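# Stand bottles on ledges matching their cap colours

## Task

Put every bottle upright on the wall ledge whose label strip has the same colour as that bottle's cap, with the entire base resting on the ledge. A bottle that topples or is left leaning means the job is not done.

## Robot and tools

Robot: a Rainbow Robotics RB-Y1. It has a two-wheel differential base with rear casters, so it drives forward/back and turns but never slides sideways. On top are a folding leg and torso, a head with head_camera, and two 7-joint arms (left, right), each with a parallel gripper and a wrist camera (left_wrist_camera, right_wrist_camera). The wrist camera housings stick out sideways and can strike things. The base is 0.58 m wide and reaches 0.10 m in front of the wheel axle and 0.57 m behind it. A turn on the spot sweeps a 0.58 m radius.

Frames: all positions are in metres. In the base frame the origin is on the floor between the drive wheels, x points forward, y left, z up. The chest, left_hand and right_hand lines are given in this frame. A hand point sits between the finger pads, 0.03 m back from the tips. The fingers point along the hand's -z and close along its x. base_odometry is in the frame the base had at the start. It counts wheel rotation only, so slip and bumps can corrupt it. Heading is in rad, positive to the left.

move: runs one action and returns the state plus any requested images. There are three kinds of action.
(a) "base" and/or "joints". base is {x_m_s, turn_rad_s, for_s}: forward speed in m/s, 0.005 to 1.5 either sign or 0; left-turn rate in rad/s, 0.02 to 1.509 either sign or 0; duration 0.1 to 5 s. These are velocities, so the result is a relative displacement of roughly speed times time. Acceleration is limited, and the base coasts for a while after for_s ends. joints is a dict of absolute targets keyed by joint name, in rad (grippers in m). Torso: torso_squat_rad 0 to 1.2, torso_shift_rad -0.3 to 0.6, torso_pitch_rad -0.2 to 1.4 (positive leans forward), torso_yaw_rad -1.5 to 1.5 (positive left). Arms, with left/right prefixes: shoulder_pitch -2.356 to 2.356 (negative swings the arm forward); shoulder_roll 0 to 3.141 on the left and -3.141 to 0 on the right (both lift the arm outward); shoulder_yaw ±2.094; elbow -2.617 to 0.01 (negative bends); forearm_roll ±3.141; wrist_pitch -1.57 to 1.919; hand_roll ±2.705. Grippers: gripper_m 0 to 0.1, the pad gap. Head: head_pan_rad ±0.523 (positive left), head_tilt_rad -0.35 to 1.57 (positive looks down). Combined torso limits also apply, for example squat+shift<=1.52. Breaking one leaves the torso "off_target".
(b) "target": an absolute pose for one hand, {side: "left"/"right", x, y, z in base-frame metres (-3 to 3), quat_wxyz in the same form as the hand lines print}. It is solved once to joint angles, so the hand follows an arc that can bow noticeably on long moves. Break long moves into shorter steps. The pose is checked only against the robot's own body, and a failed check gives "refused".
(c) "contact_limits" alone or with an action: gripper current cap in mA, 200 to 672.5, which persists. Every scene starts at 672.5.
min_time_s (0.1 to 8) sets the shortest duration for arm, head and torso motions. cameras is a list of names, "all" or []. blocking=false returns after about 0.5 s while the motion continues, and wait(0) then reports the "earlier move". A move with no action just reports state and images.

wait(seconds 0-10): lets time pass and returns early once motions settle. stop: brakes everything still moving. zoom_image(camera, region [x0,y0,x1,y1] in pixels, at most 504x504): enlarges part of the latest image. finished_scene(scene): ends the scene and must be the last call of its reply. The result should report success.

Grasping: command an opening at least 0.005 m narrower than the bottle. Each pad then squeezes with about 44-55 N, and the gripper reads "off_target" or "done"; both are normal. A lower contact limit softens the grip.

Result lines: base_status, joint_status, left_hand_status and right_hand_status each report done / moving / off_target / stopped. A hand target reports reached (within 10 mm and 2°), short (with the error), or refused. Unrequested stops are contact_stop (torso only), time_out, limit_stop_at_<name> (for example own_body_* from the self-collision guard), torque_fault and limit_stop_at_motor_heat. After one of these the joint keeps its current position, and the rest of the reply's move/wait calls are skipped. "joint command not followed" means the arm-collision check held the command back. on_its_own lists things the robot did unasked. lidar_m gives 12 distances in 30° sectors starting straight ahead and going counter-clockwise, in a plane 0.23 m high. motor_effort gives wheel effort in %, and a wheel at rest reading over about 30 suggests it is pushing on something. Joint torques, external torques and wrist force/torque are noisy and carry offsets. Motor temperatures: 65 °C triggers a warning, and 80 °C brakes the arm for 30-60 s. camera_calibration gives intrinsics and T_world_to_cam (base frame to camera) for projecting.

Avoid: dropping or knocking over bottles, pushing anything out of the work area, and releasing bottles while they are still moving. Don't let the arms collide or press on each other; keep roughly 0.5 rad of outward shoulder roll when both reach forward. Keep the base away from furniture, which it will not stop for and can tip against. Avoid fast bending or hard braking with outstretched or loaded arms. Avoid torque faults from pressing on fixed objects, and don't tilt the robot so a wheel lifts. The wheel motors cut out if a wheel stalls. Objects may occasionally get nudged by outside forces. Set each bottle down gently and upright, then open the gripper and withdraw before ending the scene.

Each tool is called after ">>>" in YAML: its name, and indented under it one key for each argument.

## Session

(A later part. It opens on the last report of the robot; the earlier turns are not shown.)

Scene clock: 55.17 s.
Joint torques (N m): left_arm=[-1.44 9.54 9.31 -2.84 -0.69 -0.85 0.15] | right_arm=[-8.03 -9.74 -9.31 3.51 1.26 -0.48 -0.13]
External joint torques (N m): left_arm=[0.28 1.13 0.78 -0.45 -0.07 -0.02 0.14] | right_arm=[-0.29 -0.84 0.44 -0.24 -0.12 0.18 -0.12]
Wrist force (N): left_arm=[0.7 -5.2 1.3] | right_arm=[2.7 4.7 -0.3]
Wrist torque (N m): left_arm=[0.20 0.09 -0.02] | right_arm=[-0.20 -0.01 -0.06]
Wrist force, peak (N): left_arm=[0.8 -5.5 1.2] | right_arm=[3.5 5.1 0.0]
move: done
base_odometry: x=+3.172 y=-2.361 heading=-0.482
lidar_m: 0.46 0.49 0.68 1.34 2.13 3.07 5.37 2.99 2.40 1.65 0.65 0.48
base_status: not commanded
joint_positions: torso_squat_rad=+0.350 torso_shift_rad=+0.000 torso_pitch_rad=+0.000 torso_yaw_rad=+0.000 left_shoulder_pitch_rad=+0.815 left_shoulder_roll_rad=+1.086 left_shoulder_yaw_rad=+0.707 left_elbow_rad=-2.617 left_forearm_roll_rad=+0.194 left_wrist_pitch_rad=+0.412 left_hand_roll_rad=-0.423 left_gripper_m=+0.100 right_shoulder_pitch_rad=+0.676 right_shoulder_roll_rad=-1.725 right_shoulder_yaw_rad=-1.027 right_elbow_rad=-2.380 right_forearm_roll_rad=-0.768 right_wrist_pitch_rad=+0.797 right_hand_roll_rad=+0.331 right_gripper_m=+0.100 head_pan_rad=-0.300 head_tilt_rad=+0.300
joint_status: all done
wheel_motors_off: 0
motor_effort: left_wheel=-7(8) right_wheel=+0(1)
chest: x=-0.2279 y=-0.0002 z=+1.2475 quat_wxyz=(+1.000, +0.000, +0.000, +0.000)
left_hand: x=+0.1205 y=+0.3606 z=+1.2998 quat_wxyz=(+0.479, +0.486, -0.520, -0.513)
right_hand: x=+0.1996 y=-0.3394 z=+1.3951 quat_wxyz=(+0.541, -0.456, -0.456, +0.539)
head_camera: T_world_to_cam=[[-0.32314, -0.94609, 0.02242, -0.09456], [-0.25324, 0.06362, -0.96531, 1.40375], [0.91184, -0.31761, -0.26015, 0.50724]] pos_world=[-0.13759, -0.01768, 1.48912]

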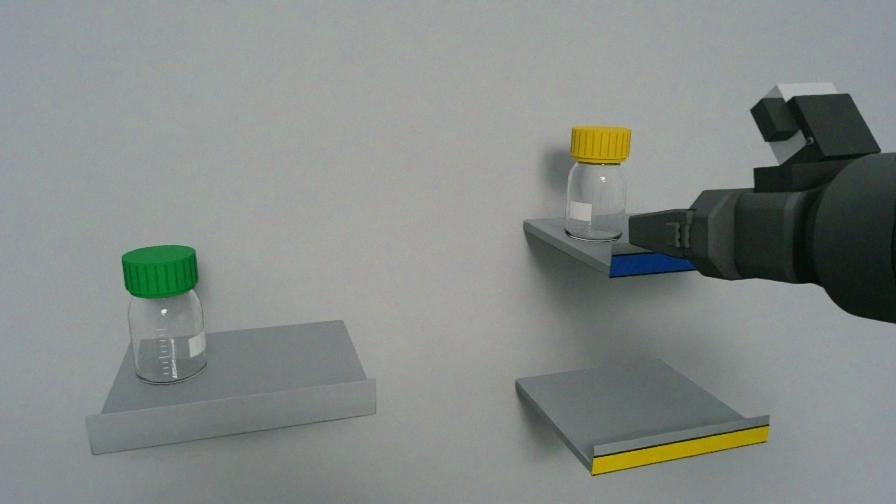

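>>> move:
  target: {"side": "right", "x": 0.29, "y": -0.352, "z": 1.393, "quat_wxyz": [0.5417, -0.4545, -0.4545, 0.5417]}
  min_time_s: 1.0
  cameras: ["right_wrist_camera"]

>>> move:
  target: {"side": "right", "x": 0.377, "y": -0.352, "z": 1.393, "quat_wxyz": [0.5417, -0.4545, -0.4545, 0.5417]}
  min_time_s: 1.5
  cameras: ["right_wrist_camera", "head_camera"]

Scene clock: 57.83 s.
Joint torques (N m): left_arm=[-1.83 9.41 9.28 -2.73 -0.64 -0.86 0.16] | right_arm=[-11.02 -7.2 -8.6 4.54 1.05 -0.05 0.1]
External joint torques (N m): left_arm=[-0.11 1 0.75 -0.34 -0.02 -0.02 0.15] | right_arm=[1.71 -0.97 2.24 -0.17 0.04 0.08 0.11]
Wrist force (N): left_arm=[0.9 -5.1 1.1] | right_arm=[3.9 4.1 -1.0]
Wrist torque (N m): left_arm=[0.20 0.12 -0.02] | right_arm=[-0.23 0.21 0.04]
Wrist force, peak (N): left_arm=[1.1 -5.3 1.2] | right_arm=[3.5 5.1 -0.1]
move: done
base_odometry: x=+3.172 y=-2.361 heading=-0.482
lidar_m: 0.46 0.49 0.69 1.34 2.13 3.07 5.38 2.99 2.39 1.64 0.65 0.48
base_status: not commanded
joint_positions: torso_squat_rad=+0.350 torso_shift_rad=+0.000 torso_pitch_rad=+0.000 torso_yaw_rad=+0.000 left_shoulder_pitch_rad=+0.815 left_shoulder_roll_rad=+1.086 left_shoulder_yaw_rad=+0.707 left_elbow_rad=-2.617 left_forearm_roll_rad=+0.194 left_wrist_pitch_rad=+0.412 left_hand_roll_rad=-0.423 left_gripper_m=+0.100 right_shoulder_pitch_rad=+0.767 right_shoulder_roll_rad=-2.066 right_shoulder_yaw_rad=-0.899 right_elbow_rad=-2.017 right_forearm_roll_rad=-0.589 right_wrist_pitch_rad=+0.549 right_hand_roll_rad=+0.061 right_gripper_m=+0.100 head_pan_rad=-0.300 head_tilt_rad=+0.300
joint_status: all done
wheel_motors_off: 0
motor_effort: left_wheel=-8(8) right_wheel=+0(1)
chest: x=-0.2280 y=-0.0002 z=+1.2475 quat_wxyz=(+1.000, +0.000, +0.000, +0.000)
left_hand: x=+0.1205 y=+0.3606 z=+1.2998 quat_wxyz=(+0.479, +0.486, -0.520, -0.513)
right_hand: x=+0.2899 y=-0.3518 z=+1.3933 quat_wxyz=(+0.542, -0.454, -0.455, +0.542)
right_hand_status: reached (checked arc that bows 9 mm and turns the hand up to 1 deg, planned for 1.0 s): 0 mm and 0.0 deg off.
right_wrist_camera: T_world_to_cam=[[-0.00681, -0.99854, 0.05367, -0.42886], [-0.63978, -0.03689, -0.76767, 1.26917], [0.76853, -0.03956, -0.6386, 0.72513]] pos_world=[0.25179, -0.35272, 1.46038]

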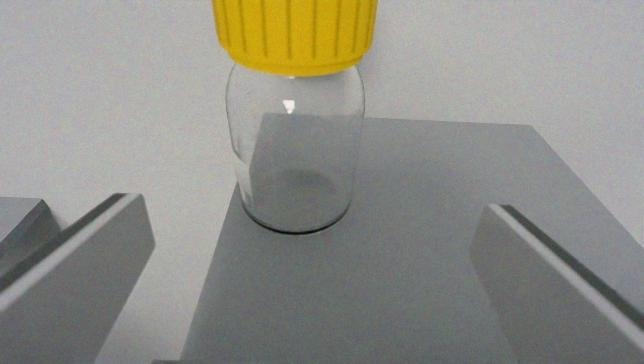

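Scene clock: 59.67 s.
Joint torques (N m): left_arm=[-1.66 9.35 9.22 -2.86 -0.61 -0.74 0.17] | right_arm=[-15.82 -2.72 -10.54 6.03 0.7 0.28 -0.11]
External joint torques (N m): left_arm=[0.07 0.94 0.69 -0.47 0.01 0.1 0.16] | right_arm=[2.14 -1.35 -0.56 -0.19 0.1 -0.07 -0.1]
Wrist force (N): left_arm=[1.1 -4.9 1.2] | right_arm=[2.4 4.1 -0.2]
Wrist torque (N m): left_arm=[0.17 0.12 0.00] | right_arm=[-0.22 -0.04 -0.02]
Wrist force, peak (N): left_arm=[1.2 -5.6 1.0] | right_arm=[4.1 4.9 -0.7]
move: done
base_odometry: x=+3.172 y=-2.361 heading=-0.482
lidar_m: 0.46 0.48 0.69 1.34 2.14 3.08 5.37 3.00 2.39 1.65 0.65 0.48
base_status: not commanded
joint_positions: torso_squat_rad=+0.350 torso_shift_rad=+0.000 torso_pitch_rad=+0.000 torso_yaw_rad=+0.000 left_shoulder_pitch_rad=+0.815 left_shoulder_roll_rad=+1.086 left_shoulder_yaw_rad=+0.707 left_elbow_rad=-2.617 left_forearm_roll_rad=+0.194 left_wrist_pitch_rad=+0.412 left_hand_roll_rad=-0.423 left_gripper_m=+0.100 right_shoulder_pitch_rad=+0.949 right_shoulder_roll_rad=-2.395 right_shoulder_yaw_rad=-0.914 right_elbow_rad=-1.609 right_forearm_roll_rad=-0.484 right_wrist_pitch_rad=+0.352 right_hand_roll_rad=-0.183 right_gripper_m=+0.100 head_pan_rad=-0.300 head_tilt_rad=+0.300
joint_status: all done
wheel_motors_off: 0
motor_effort: left_wheel=-8(8) right_wheel=+0(2)
chest: x=-0.2280 y=-0.0002 z=+1.2475 quat_wxyz=(+1.000, +0.000, +0.000, +0.000)
left_hand: x=+0.1205 y=+0.3606 z=+1.2998 quat_wxyz=(+0.479, +0.486, -0.520, -0.513)
right_hand: x=+0.3769 y=-0.3521 z=+1.3931 quat_wxyz=(+0.542, -0.454, -0.454, +0.542)
right_hand_status: reached (checked arc that bows 17 mm and turns the hand up to 2 deg, planned for 1.5 s): 0 mm and 0.0 deg off.
pictures: head_camera, right_wrist_camera
head_camera: T_world_to_cam=[[-0.32312, -0.94609, 0.02247, -0.09459], [-0.25326, 0.06357, -0.96531, 1.40371], [0.91184, -0.31761, -0.26015, 0.50736]] pos_world=[-0.13769, -0.01758, 1.48912]
right_wrist_camera: T_world_to_cam=[[-0.00781, -0.99853, 0.05372, -0.42829], [-0.63985, -0.03629, -0.76764, 1.32485], [0.76846, -0.04036, -0.63863, 0.65792]] pos_world=[0.33879, -0.35302, 1.46018]

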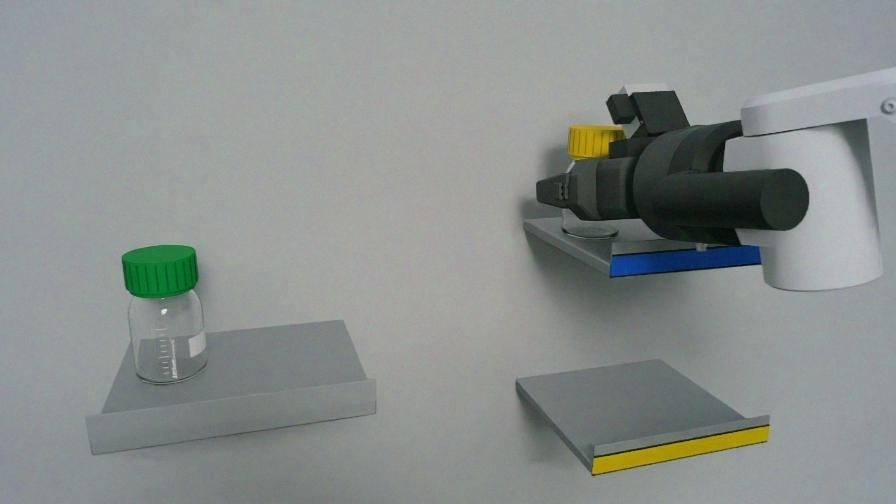

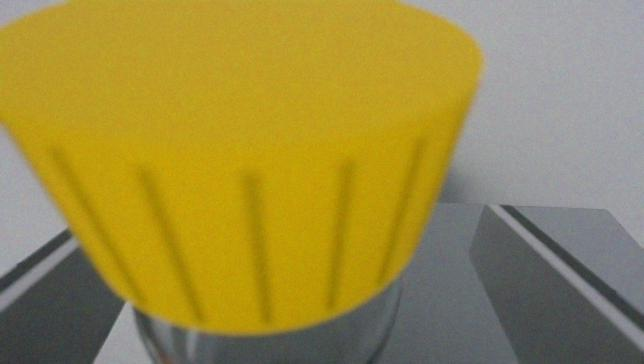

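>>> move:
  target: {"side": "right", "x": 0.377, "y": -0.345, "z": 1.391, "quat_wxyz": [0.5417, -0.4545, -0.4545, 0.5417]}
  min_time_s: 0.5
  cameras: ["right_wrist_camera"]

>>> move:
  joints: {"right_gripper_m": 0.046}
  cameras: ["right_wrist_camera", "head_camera"]

Scene clock: 63.40 s.
Joint torques (N m): left_arm=[-1.84 9.34 9.07 -2.61 -0.58 -0.82 0.19] | right_arm=[-15.86 -2.33 -10.42 5.27 0.8 0.67 -0.26]
External joint torques (N m): left_arm=[-0.12 0.93 0.54 -0.22 0.04 0.02 0.17] | right_arm=[2.17 -1.23 -0.44 -0.93 0.16 0.3 -0.25]
Wrist force (N): left_arm=[0.8 -4.9 1.0] | right_arm=[3.6 5.1 0.4]
Wrist torque (N m): left_arm=[0.16 0.12 -0.02] | right_arm=[-0.35 0.12 0.00]
Wrist force, peak (N): left_arm=[1.1 -5.4 1.2] | right_arm=[3.6 5.1 -0.2]
move: done
base_odometry: x=+3.172 y=-2.361 heading=-0.482
lidar_m: 0.46 0.49 0.69 1.34 2.12 3.07 5.38 2.99 2.39 1.65 0.65 0.48
base_status: not commanded
joint_positions: torso_squat_rad=+0.350 torso_shift_rad=+0.000 torso_pitch_rad=+0.000 torso_yaw_rad=+0.000 left_shoulder_pitch_rad=+0.815 left_shoulder_roll_rad=+1.086 left_shoulder_yaw_rad=+0.707 left_elbow_rad=-2.617 left_forearm_roll_rad=+0.194 left_wrist_pitch_rad=+0.412 left_hand_roll_rad=-0.423 left_gripper_m=+0.100 right_shoulder_pitch_rad=+0.955 right_shoulder_roll_rad=-2.402 right_shoulder_yaw_rad=-0.926 right_elbow_rad=-1.624 right_forearm_roll_rad=-0.474 right_wrist_pitch_rad=+0.375 right_hand_roll_rad=-0.196 right_gripper_m=+0.100 head_pan_rad=-0.300 head_tilt_rad=+0.300
joint_status: all done
wheel_motors_off: 0
motor_effort: left_wheel=-7(8) right_wheel=+2(2)
chest: x=-0.2280 y=-0.0002 z=+1.2475 quat_wxyz=(+1.000, +0.000, +0.000, +0.000)
left_hand: x=+0.1205 y=+0.3606 z=+1.2998 quat_wxyz=(+0.479, +0.486, -0.520, -0.513)
right_hand: x=+0.3769 y=-0.3452 z=+1.3912 quat_wxyz=(+0.542, -0.454, -0.454, +0.542)
right_hand_status: reached (checked arc that bows 0 mm and turns the hand up to 0 deg, planned for 0.5 s): 0 mm and 0.0 deg off.
right_wrist_camera: T_world_to_cam=[[-0.00751, -0.99853, 0.0536, -0.42123], [-0.63985, -0.0364, -0.76764, 1.32354], [0.76847, -0.04006, -0.63863, 0.65717]] pos_world=[0.33869, -0.34612, 1.45828]

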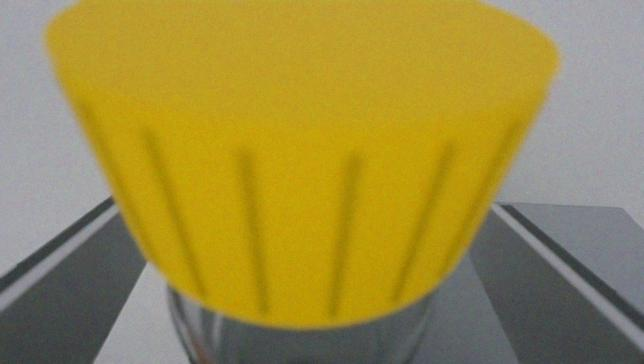

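Scene clock: 64.53 s.
Joint torques (N m): left_arm=[-2.1 9.42 9.32 -2.59 -0.57 -0.88 0.25] | right_arm=[-16.09 -2.25 -9.81 5.6 0.84 0.67 -0.32]
External joint torques (N m): left_arm=[-0.37 1 0.79 -0.2 0.05 -0.04 0.23] | right_arm=[1.93 -1.15 0.18 -0.6 0.2 0.3 -0.31]
Wrist force (N): left_arm=[1.0 -5.3 1.5] | right_arm=[3.3 4.6 -0.4]
Wrist torque (N m): left_arm=[0.21 0.12 -0.01] | right_arm=[-0.25 0.03 -0.05]
Wrist force, peak (N): left_arm=[1.0 -5.5 1.1] | right_arm=[3.6 5.1 -0.6]
move: off_target
base_odometry: x=+3.172 y=-2.361 heading=-0.482
lidar_m: 0.46 0.48 0.69 1.34 2.12 3.07 5.37 3.00 2.39 1.65 0.65 0.49
base_status: not commanded
joint_positions: torso_squat_rad=+0.350 torso_shift_rad=+0.000 torso_pitch_rad=+0.000 torso_yaw_rad=+0.000 left_shoulder_pitch_rad=+0.815 left_shoulder_roll_rad=+1.086 left_shoulder_yaw_rad=+0.707 left_elbow_rad=-2.617 left_forearm_roll_rad=+0.194 left_wrist_pitch_rad=+0.412 left_hand_roll_rad=-0.423 left_gripper_m=+0.100 right_shoulder_pitch_rad=+0.955 right_shoulder_roll_rad=-2.402 right_shoulder_yaw_rad=-0.926 right_elbow_rad=-1.624 right_forearm_roll_rad=-0.474 right_wrist_pitch_rad=+0.375 right_hand_roll_rad=-0.196 right_gripper_m=+0.055 head_pan_rad=-0.300 head_tilt_rad=+0.300
joint_status: right_gripper_m off_target (ended at +0.055, target +0.046)
wheel_motors_off: 0
motor_effort: left_wheel=-8(8) right_wheel=+1(2)
chest: x=-0.2280 y=-0.0002 z=+1.2475 quat_wxyz=(+1.000, +0.000, +0.000, +0.000)
left_hand: x=+0.1205 y=+0.3606 z=+1.2998 quat_wxyz=(+0.479, +0.486, -0.520, -0.513)
right_hand: x=+0.3769 y=-0.3452 z=+1.3912 quat_wxyz=(+0.542, -0.454, -0.454, +0.542)
pictures: head_camera, right_wrist_camera
head_camera: T_world_to_cam=[[-0.32312, -0.94609, 0.02247, -0.09459], [-0.25326, 0.06357, -0.96531, 1.40371], [0.91184, -0.31761, -0.26015, 0.50736]] pos_world=[-0.13769, -0.01758, 1.48912]
right_wrist_camera: T_world_to_cam=[[-0.00737, -0.99853, 0.05361, -0.4213], [-0.6399, -0.03649, -0.76759, 1.32352], [0.76842, -0.03996, -0.6387, 0.65723]] pos_world=[0.33879, -0.34612, 1.45828]

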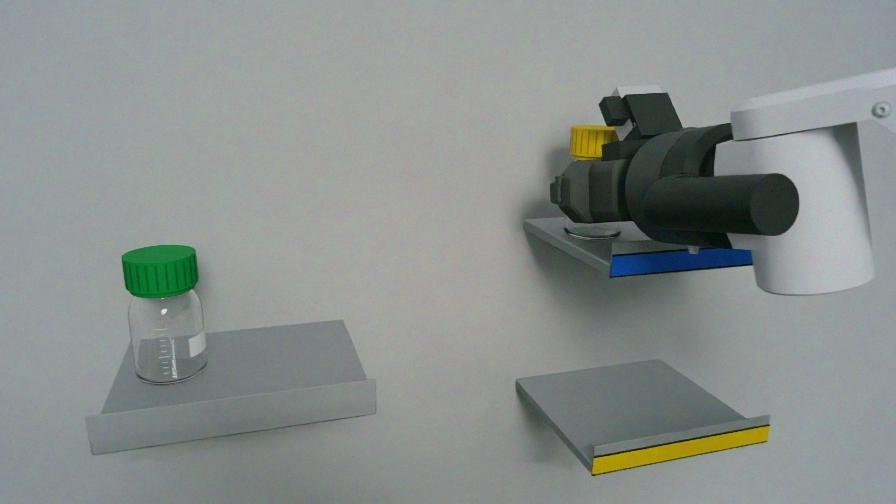

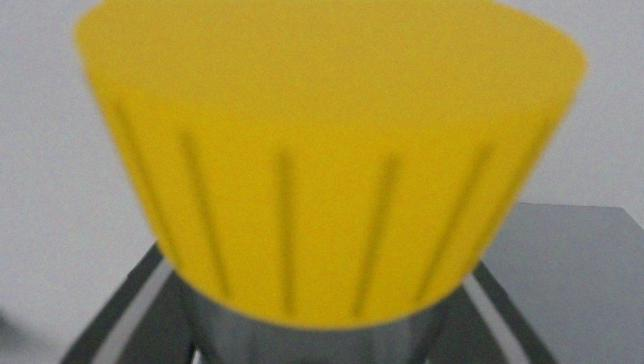

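>>> move:
  target: {"side": "right", "x": 0.377, "y": -0.345, "z": 1.418, "quat_wxyz": [0.5417, -0.4545, -0.4545, 0.5417]}
  min_time_s: 0.8

>>> move:
  target: {"side": "right", "x": 0.29, "y": -0.35, "z": 1.42, "quat_wxyz": [0.5417, -0.4545, -0.4545, 0.5417]}
  min_time_s: 1.0

>>> move:
  target: {"side": "right", "x": 0.215, "y": -0.36, "z": 1.42, "quat_wxyz": [0.5417, -0.4545, -0.4545, 0.5417]}
  min_time_s: 1.0
  cameras: ["head_camera", "right_wrist_camera"]

Scene clock: 69.70 s.
Joint torques (N m): left_arm=[-1.58 9.35 9.15 -2.65 -0.69 -0.8 0.09] | right_arm=[-18.55 -4.53 -6.77 6.8 0.73 0.03 0.04]
External joint torques (N m): left_arm=[0.15 0.94 0.62 -0.26 -0.07 0.04 0.08] | right_arm=[-0.7 -2.13 2.79 0.08 0.14 -0.16 0.05]
Wrist force (N): left_arm=[0.8 -4.9 1.2] | right_arm=[2.6 4.7 -0.5]
Wrist torque (N m): left_arm=[0.15 0.10 -0.04] | right_arm=[-0.08 0.04 -0.22]
Wrist force, peak (N): left_arm=[1.4 -5.4 1.3] | right_arm=[3.4 6.6 -0.5]
move: done
base_odometry: x=+3.172 y=-2.361 heading=-0.482
lidar_m: 0.46 0.49 0.68 1.34 2.13 3.08 5.37 2.99 2.39 1.65 0.64 0.48
base_status: not commanded
joint_positions: torso_squat_rad=+0.350 torso_shift_rad=+0.000 torso_pitch_rad=+0.000 torso_yaw_rad=+0.000 left_shoulder_pitch_rad=+0.815 left_shoulder_roll_rad=+1.086 left_shoulder_yaw_rad=+0.707 left_elbow_rad=-2.617 left_forearm_roll_rad=+0.194 left_wrist_pitch_rad=+0.412 left_hand_roll_rad=-0.423 left_gripper_m=+0.100 right_shoulder_pitch_rad=+0.843 right_shoulder_roll_rad=-2.428 right_shoulder_yaw_rad=-0.841 right_elbow_rad=-1.582 right_forearm_roll_rad=-0.622 right_wrist_pitch_rad=+0.334 right_hand_roll_rad=-0.098 right_gripper_m=+0.055 head_pan_rad=-0.300 head_tilt_rad=+0.300
joint_status: all done
wheel_motors_off: 0
motor_effort: left_wheel=-8(8) right_wheel=+1(1)
chest: x=-0.2280 y=-0.0002 z=+1.2475 quat_wxyz=(+1.000, +0.000, +0.000, +0.000)
left_hand: x=+0.1205 y=+0.3606 z=+1.2998 quat_wxyz=(+0.479, +0.486, -0.520, -0.513)
right_hand: x=+0.3769 y=-0.3451 z=+1.4182 quat_wxyz=(+0.541, -0.456, -0.456, +0.541)
right_hand_status: reached (checked arc that bows 1 mm and turns the hand up to 0 deg, planned for 0.8 s): 0 mm and 0.2 deg off.
pictures: none

Scene clock: 71.13 s.
Joint torques (N m): left_arm=[-1.56 9.41 8.93 -2.79 -0.56 -0.84 0.18] | right_arm=[-14.35 -9.13 -8.46 4.89 0.98 -0.39 -0.1]
External joint torques (N m): left_arm=[0.16 1 0.4 -0.4 0.06 0 0.17] | right_arm=[-1.71 -1.12 2.2 -0.26 -0.03 -0.04 -0.09]
Wrist force (N): left_arm=[0.9 -5.1 1.2] | right_arm=[3.1 5.9 -0.3]
Wrist torque (N m): left_arm=[0.19 0.13 -0.01] | right_arm=[-0.26 0.14 -0.19]
Wrist force, peak (N): left_arm=[0.8 -5.5 1.4] | right_arm=[4.6 7.1 -0.8]
move: done
base_odometry: x=+3.172 y=-2.361 heading=-0.482
lidar_m: 0.46 0.48 0.69 1.34 2.12 3.08 5.38 2.99 2.39 1.65 0.65 0.48
base_status: not commanded
joint_positions: torso_squat_rad=+0.350 torso_shift_rad=+0.000 torso_pitch_rad=+0.000 torso_yaw_rad=+0.000 left_shoulder_pitch_rad=+0.815 left_shoulder_roll_rad=+1.086 left_shoulder_yaw_rad=+0.707 left_elbow_rad=-2.617 left_forearm_roll_rad=+0.194 left_wrist_pitch_rad=+0.412 left_hand_roll_rad=-0.423 left_gripper_m=+0.100 right_shoulder_pitch_rad=+0.604 right_shoulder_roll_rad=-2.088 right_shoulder_yaw_rad=-0.801 right_elbow_rad=-1.977 right_forearm_roll_rad=-0.740 right_wrist_pitch_rad=+0.544 right_hand_roll_rad=+0.172 right_gripper_m=+0.055 head_pan_rad=-0.300 head_tilt_rad=+0.300
joint_status: all done
wheel_motors_off: 0
motor_effort: left_wheel=-8(8) right_wheel=+0(2)
chest: x=-0.2280 y=-0.0002 z=+1.2475 quat_wxyz=(+1.000, +0.000, +0.000, +0.000)
left_hand: x=+0.1205 y=+0.3606 z=+1.2999 quat_wxyz=(+0.479, +0.486, -0.520, -0.513)
right_hand: x=+0.2900 y=-0.3499 z=+1.4199 quat_wxyz=(+0.542, -0.455, -0.455, +0.541)
right_hand_status: reached (checked arc that bows 17 mm and turns the hand up to 2 deg, planned for 1.0 s): 0 mm and 0.1 deg off.
pictures: none

Scene clock: 72.47 s.
Joint torques (N m): left_arm=[-1.7 9.69 8.82 -2.88 -0.69 -0.92 0.19] | right_arm=[-10.1 -11.71 -10.33 3.16 1.35 -1.07 -0.07]
External joint torques (N m): left_arm=[0.03 1.28 0.29 -0.48 -0.07 -0.08 0.18] | right_arm=[-1.58 -0.35 -0.14 -0.42 0.08 -0.09 -0.07]
Wrist force (N): left_arm=[1.0 -5.3 1.2] | right_arm=[3.0 5.4 -0.2]
Wrist torque (N m): left_arm=[0.20 0.13 -0.01] | right_arm=[-0.14 0.08 -0.21]
Wrist force, peak (N): left_arm=[0.9 -5.4 1.4] | right_arm=[3.4 6.5 -1.4]
move: done
base_odometry: x=+3.172 y=-2.361 heading=-0.482
lidar_m: 0.46 0.49 0.69 1.34 2.13 3.08 5.38 2.99 2.39 1.65 0.65 0.47
base_status: not commanded
joint_positions: torso_squat_rad=+0.350 torso_shift_rad=+0.000 torso_pitch_rad=+0.000 torso_yaw_rad=+0.000 left_shoulder_pitch_rad=+0.815 left_shoulder_roll_rad=+1.086 left_shoulder_yaw_rad=+0.707 left_elbow_rad=-2.617 left_forearm_roll_rad=+0.194 left_wrist_pitch_rad=+0.412 left_hand_roll_rad=-0.423 left_gripper_m=+0.100 right_shoulder_pitch_rad=+0.482 right_shoulder_roll_rad=-1.736 right_shoulder_yaw_rad=-0.898 right_elbow_rad=-2.240 right_forearm_roll_rad=-0.918 right_wrist_pitch_rad=+0.771 right_hand_roll_rad=+0.509 right_gripper_m=+0.055 head_pan_rad=-0.300 head_tilt_rad=+0.300
joint_status: all done
wheel_motors_off: 0
motor_effort: left_wheel=-8(9) right_wheel=+1(2)
chest: x=-0.2280 y=-0.0003 z=+1.2475 quat_wxyz=(+1.000, +0.000, +0.000, +0.000)
left_hand: x=+0.1205 y=+0.3605 z=+1.2999 quat_wxyz=(+0.479, +0.486, -0.520, -0.513)
right_hand: x=+0.2155 y=-0.3595 z=+1.4192 quat_wxyz=(+0.541, -0.456, -0.455, +0.540)
right_hand_status: reached (checked arc that bows 9 mm and turns the hand up to 2 deg, planned for 1.0 s): 1 mm and 0.3 deg off.
head_camera: T_world_to_cam=[[-0.32315, -0.94608, 0.02238, -0.09455], [-0.25323, 0.06366, -0.96531, 1.40372], [0.91184, -0.31761, -0.26015, 0.50733]] pos_world=[-0.13769, -0.01768, 1.48913]
right_wrist_camera: T_world_to_cam=[[-0.00987, -0.99852, 0.05356, -0.43774], [-0.63562, -0.03509, -0.7712, 1.24587], [0.77194, -0.04166, -0.63433, 0.79111]] pos_world=[0.17689, -0.36042, 1.48609]

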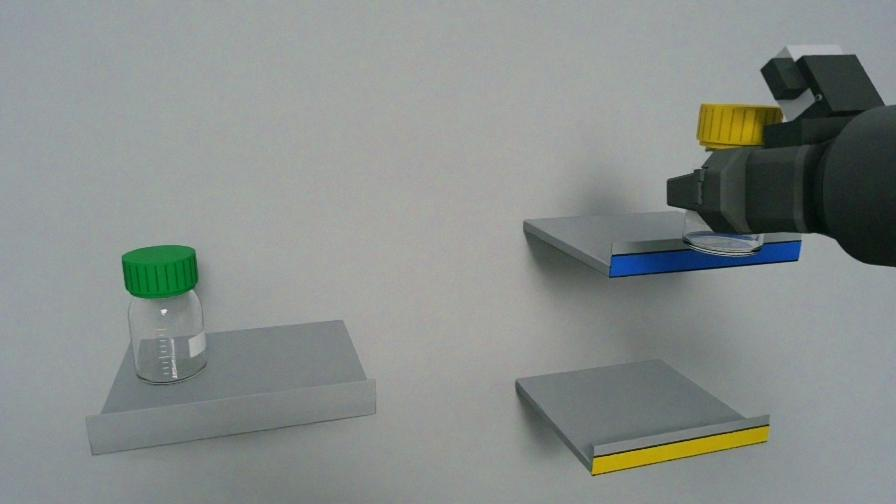

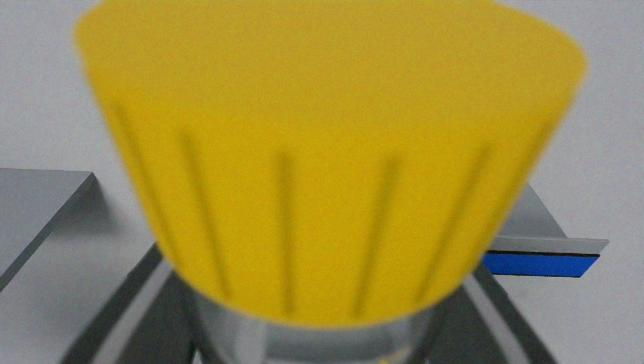

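>>> move:
  target: {"side": "right", "x": 0.20, "y": -0.41, "z": 1.222, "quat_wxyz": [0.5417, -0.4545, -0.4545, 0.5417]}
  min_time_s: 1.5
  cameras: ["head_camera", "right_wrist_camera"]

Scene clock: 75.37 s.
Joint torques (N m): left_arm=[-1.62 9.52 9.46 -2.8 -0.59 -0.83 0.27] | right_arm=[-5.82 -13.8 -8.89 -2.94 0.84 -1.19 -0.17]
External joint torques (N m): left_arm=[0.11 1.1 0.93 -0.41 0.03 0 0.26] | right_arm=[0.6 -0.69 1.98 -0.26 0 -0.39 -0.16]
Wrist force (N): left_arm=[1.0 -5.1 1.1] | right_arm=[2.1 5.6 -0.6]
Wrist torque (N m): left_arm=[0.20 0.13 -0.01] | right_arm=[-0.24 -0.09 -0.02]
Wrist force, peak (N): left_arm=[1.3 -5.5 1.3] | right_arm=[3.5 6.9 -0.9]
move: done
base_odometry: x=+3.172 y=-2.361 heading=-0.482
lidar_m: 0.46 0.49 0.68 1.34 2.13 3.07 5.38 2.99 2.39 1.66 0.65 0.48
base_status: not commanded
joint_positions: torso_squat_rad=+0.350 torso_shift_rad=+0.000 torso_pitch_rad=+0.000 torso_yaw_rad=+0.000 left_shoulder_pitch_rad=+0.815 left_shoulder_roll_rad=+1.086 left_shoulder_yaw_rad=+0.707 left_elbow_rad=-2.617 left_forearm_roll_rad=+0.194 left_wrist_pitch_rad=+0.412 left_hand_roll_rad=-0.423 left_gripper_m=+0.100 right_shoulder_pitch_rad=+0.485 right_shoulder_roll_rad=-1.302 right_shoulder_yaw_rad=-0.313 right_elbow_rad=-2.259 right_forearm_roll_rad=-0.188 right_wrist_pitch_rad=+0.460 right_hand_roll_rad=+0.407 right_gripper_m=+0.055 head_pan_rad=-0.300 head_tilt_rad=+0.300
joint_status: all done
wheel_motors_off: 0
motor_effort: left_wheel=-8(9) right_wheel=+1(2)
chest: x=-0.2280 y=-0.0003 z=+1.2475 quat_wxyz=(+1.000, +0.000, +0.000, +0.000)
left_hand: x=+0.1205 y=+0.3605 z=+1.2999 quat_wxyz=(+0.479, +0.486, -0.520, -0.513)
right_hand: x=+0.2001 y=-0.4095 z=+1.2220 quat_wxyz=(+0.542, -0.453, -0.454, +0.543)
right_hand_status: reached (checked arc that bows 32 mm and turns the hand up to 3 deg, planned for 1.5 s): 0 mm and 0.2 deg off.
head_camera: T_world_to_cam=[[-0.32315, -0.94608, 0.02238, -0.09455], [-0.25323, 0.06366, -0.96531, 1.40372], [0.91184, -0.31761, -0.26015, 0.50733]] pos_world=[-0.13769, -0.01768, 1.48913]
right_wrist_camera: T_world_to_cam=[[-0.00539, -0.99859, 0.05274, -0.47715], [-0.64153, -0.037, -0.7662, 1.07655], [0.76707, -0.03797, -0.64043, 0.68571]] pos_world=[0.16209, -0.41061, 1.28917]

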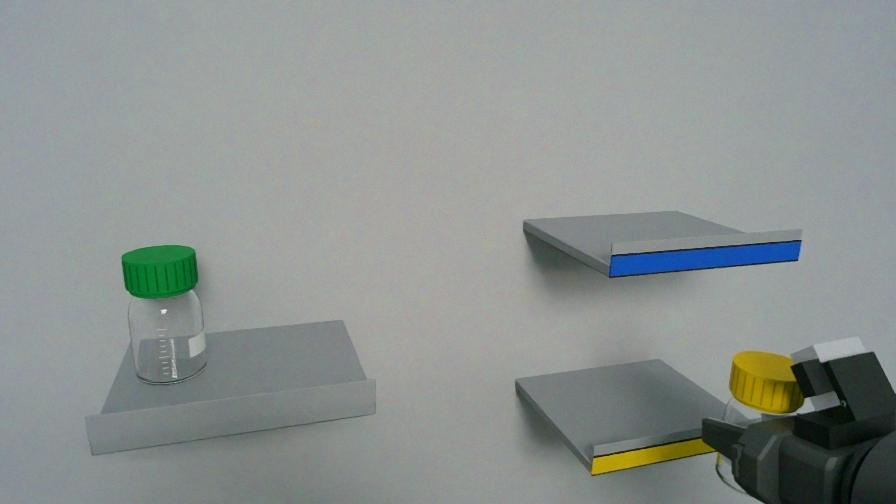

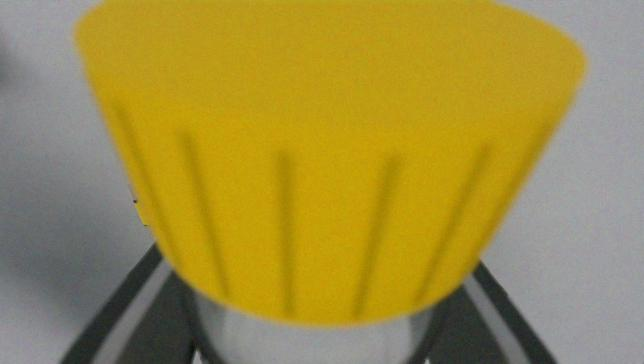

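>>> move:
  target: {"side": "right", "x": 0.26, "y": -0.41, "z": 1.222, "quat_wxyz": [0.5417, -0.4545, -0.4545, 0.5417]}
  min_time_s: 0.8
  cameras: ["head_camera"]

Scene clock: 77.83 s.
Joint torques (N m): left_arm=[-1.59 9.52 9.16 -2.64 -0.63 -0.85 0.15] | right_arm=[-10.44 -17.68 -9.23 -1.98 1.01 -0.4 -0.24]
External joint torques (N m): left_arm=[0.14 1.11 0.63 -0.25 -0.01 -0.01 0.14] | right_arm=[-0.13 -1.87 2.48 0.47 0.14 0.34 -0.23]
Wrist force (N): left_arm=[0.8 -5.1 1.4] | right_arm=[2.8 3.7 -0.3]
Wrist torque (N m): left_arm=[0.20 0.10 -0.01] | right_arm=[-0.32 -0.02 -0.05]
Wrist force, peak (N): left_arm=[1.3 -5.3 1.6] | right_arm=[2.9 7.5 -0.1]
move: done
base_odometry: x=+3.172 y=-2.361 heading=-0.482
lidar_m: 0.46 0.49 0.69 1.34 2.13 3.08 5.38 2.99 2.39 1.65 0.65 0.48
base_status: not commanded
joint_positions: torso_squat_rad=+0.350 torso_shift_rad=+0.000 torso_pitch_rad=+0.000 torso_yaw_rad=+0.000 left_shoulder_pitch_rad=+0.815 left_shoulder_roll_rad=+1.086 left_shoulder_yaw_rad=+0.707 left_elbow_rad=-2.617 left_forearm_roll_rad=+0.194 left_wrist_pitch_rad=+0.412 left_hand_roll_rad=-0.423 left_gripper_m=+0.100 right_shoulder_pitch_rad=+0.101 right_shoulder_roll_rad=-1.358 right_shoulder_yaw_rad=+0.003 right_elbow_rad=-2.053 right_forearm_roll_rad=-0.182 right_wrist_pitch_rad=+0.472 right_hand_roll_rad=+0.378 right_gripper_m=+0.055 head_pan_rad=-0.300 head_tilt_rad=+0.300
joint_status: all done
wheel_motors_off: 0
motor_effort: left_wheel=-9(9) right_wheel=+2(2)
chest: x=-0.2280 y=-0.0002 z=+1.2475 quat_wxyz=(+1.000, +0.000, +0.000, +0.000)
left_hand: x=+0.1205 y=+0.3605 z=+1.2999 quat_wxyz=(+0.479, +0.486, -0.520, -0.513)
right_hand: x=+0.2600 y=-0.4100 z=+1.2221 quat_wxyz=(+0.542, -0.455, -0.455, +0.542)
right_hand_status: reached (checked arc that bows 11 mm and turns the hand up to 1 deg, planned for 0.8 s): 0 mm and 0.0 deg off.
head_camera: T_world_to_cam=[[-0.32315, -0.94608, 0.02238, -0.09455], [-0.25323, 0.06366, -0.96531, 1.40372], [0.91184, -0.31761, -0.26015, 0.50733]] pos_world=[-0.13769, -0.01768, 1.48913]

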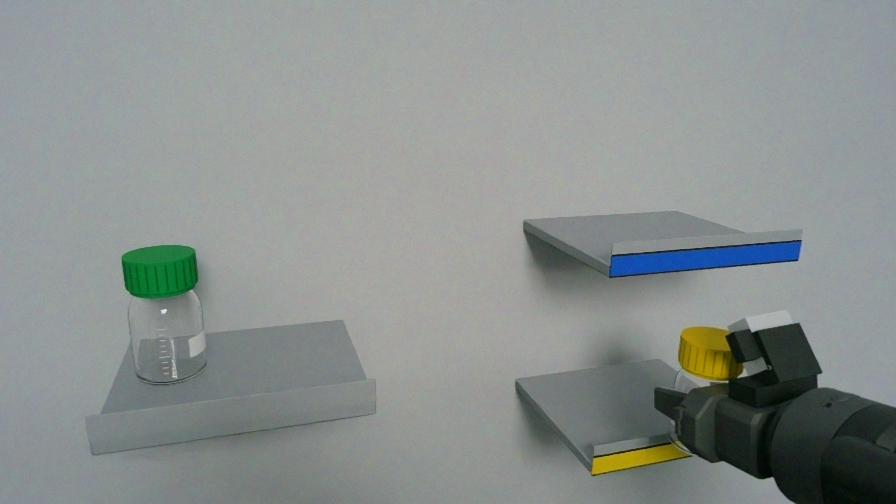

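>>> zoom_image:
  camera: "head_camera"
  region: [560, 300, 840, 500]

Scaled by 1.800 from the camera's image (finer frame: 1280x720).

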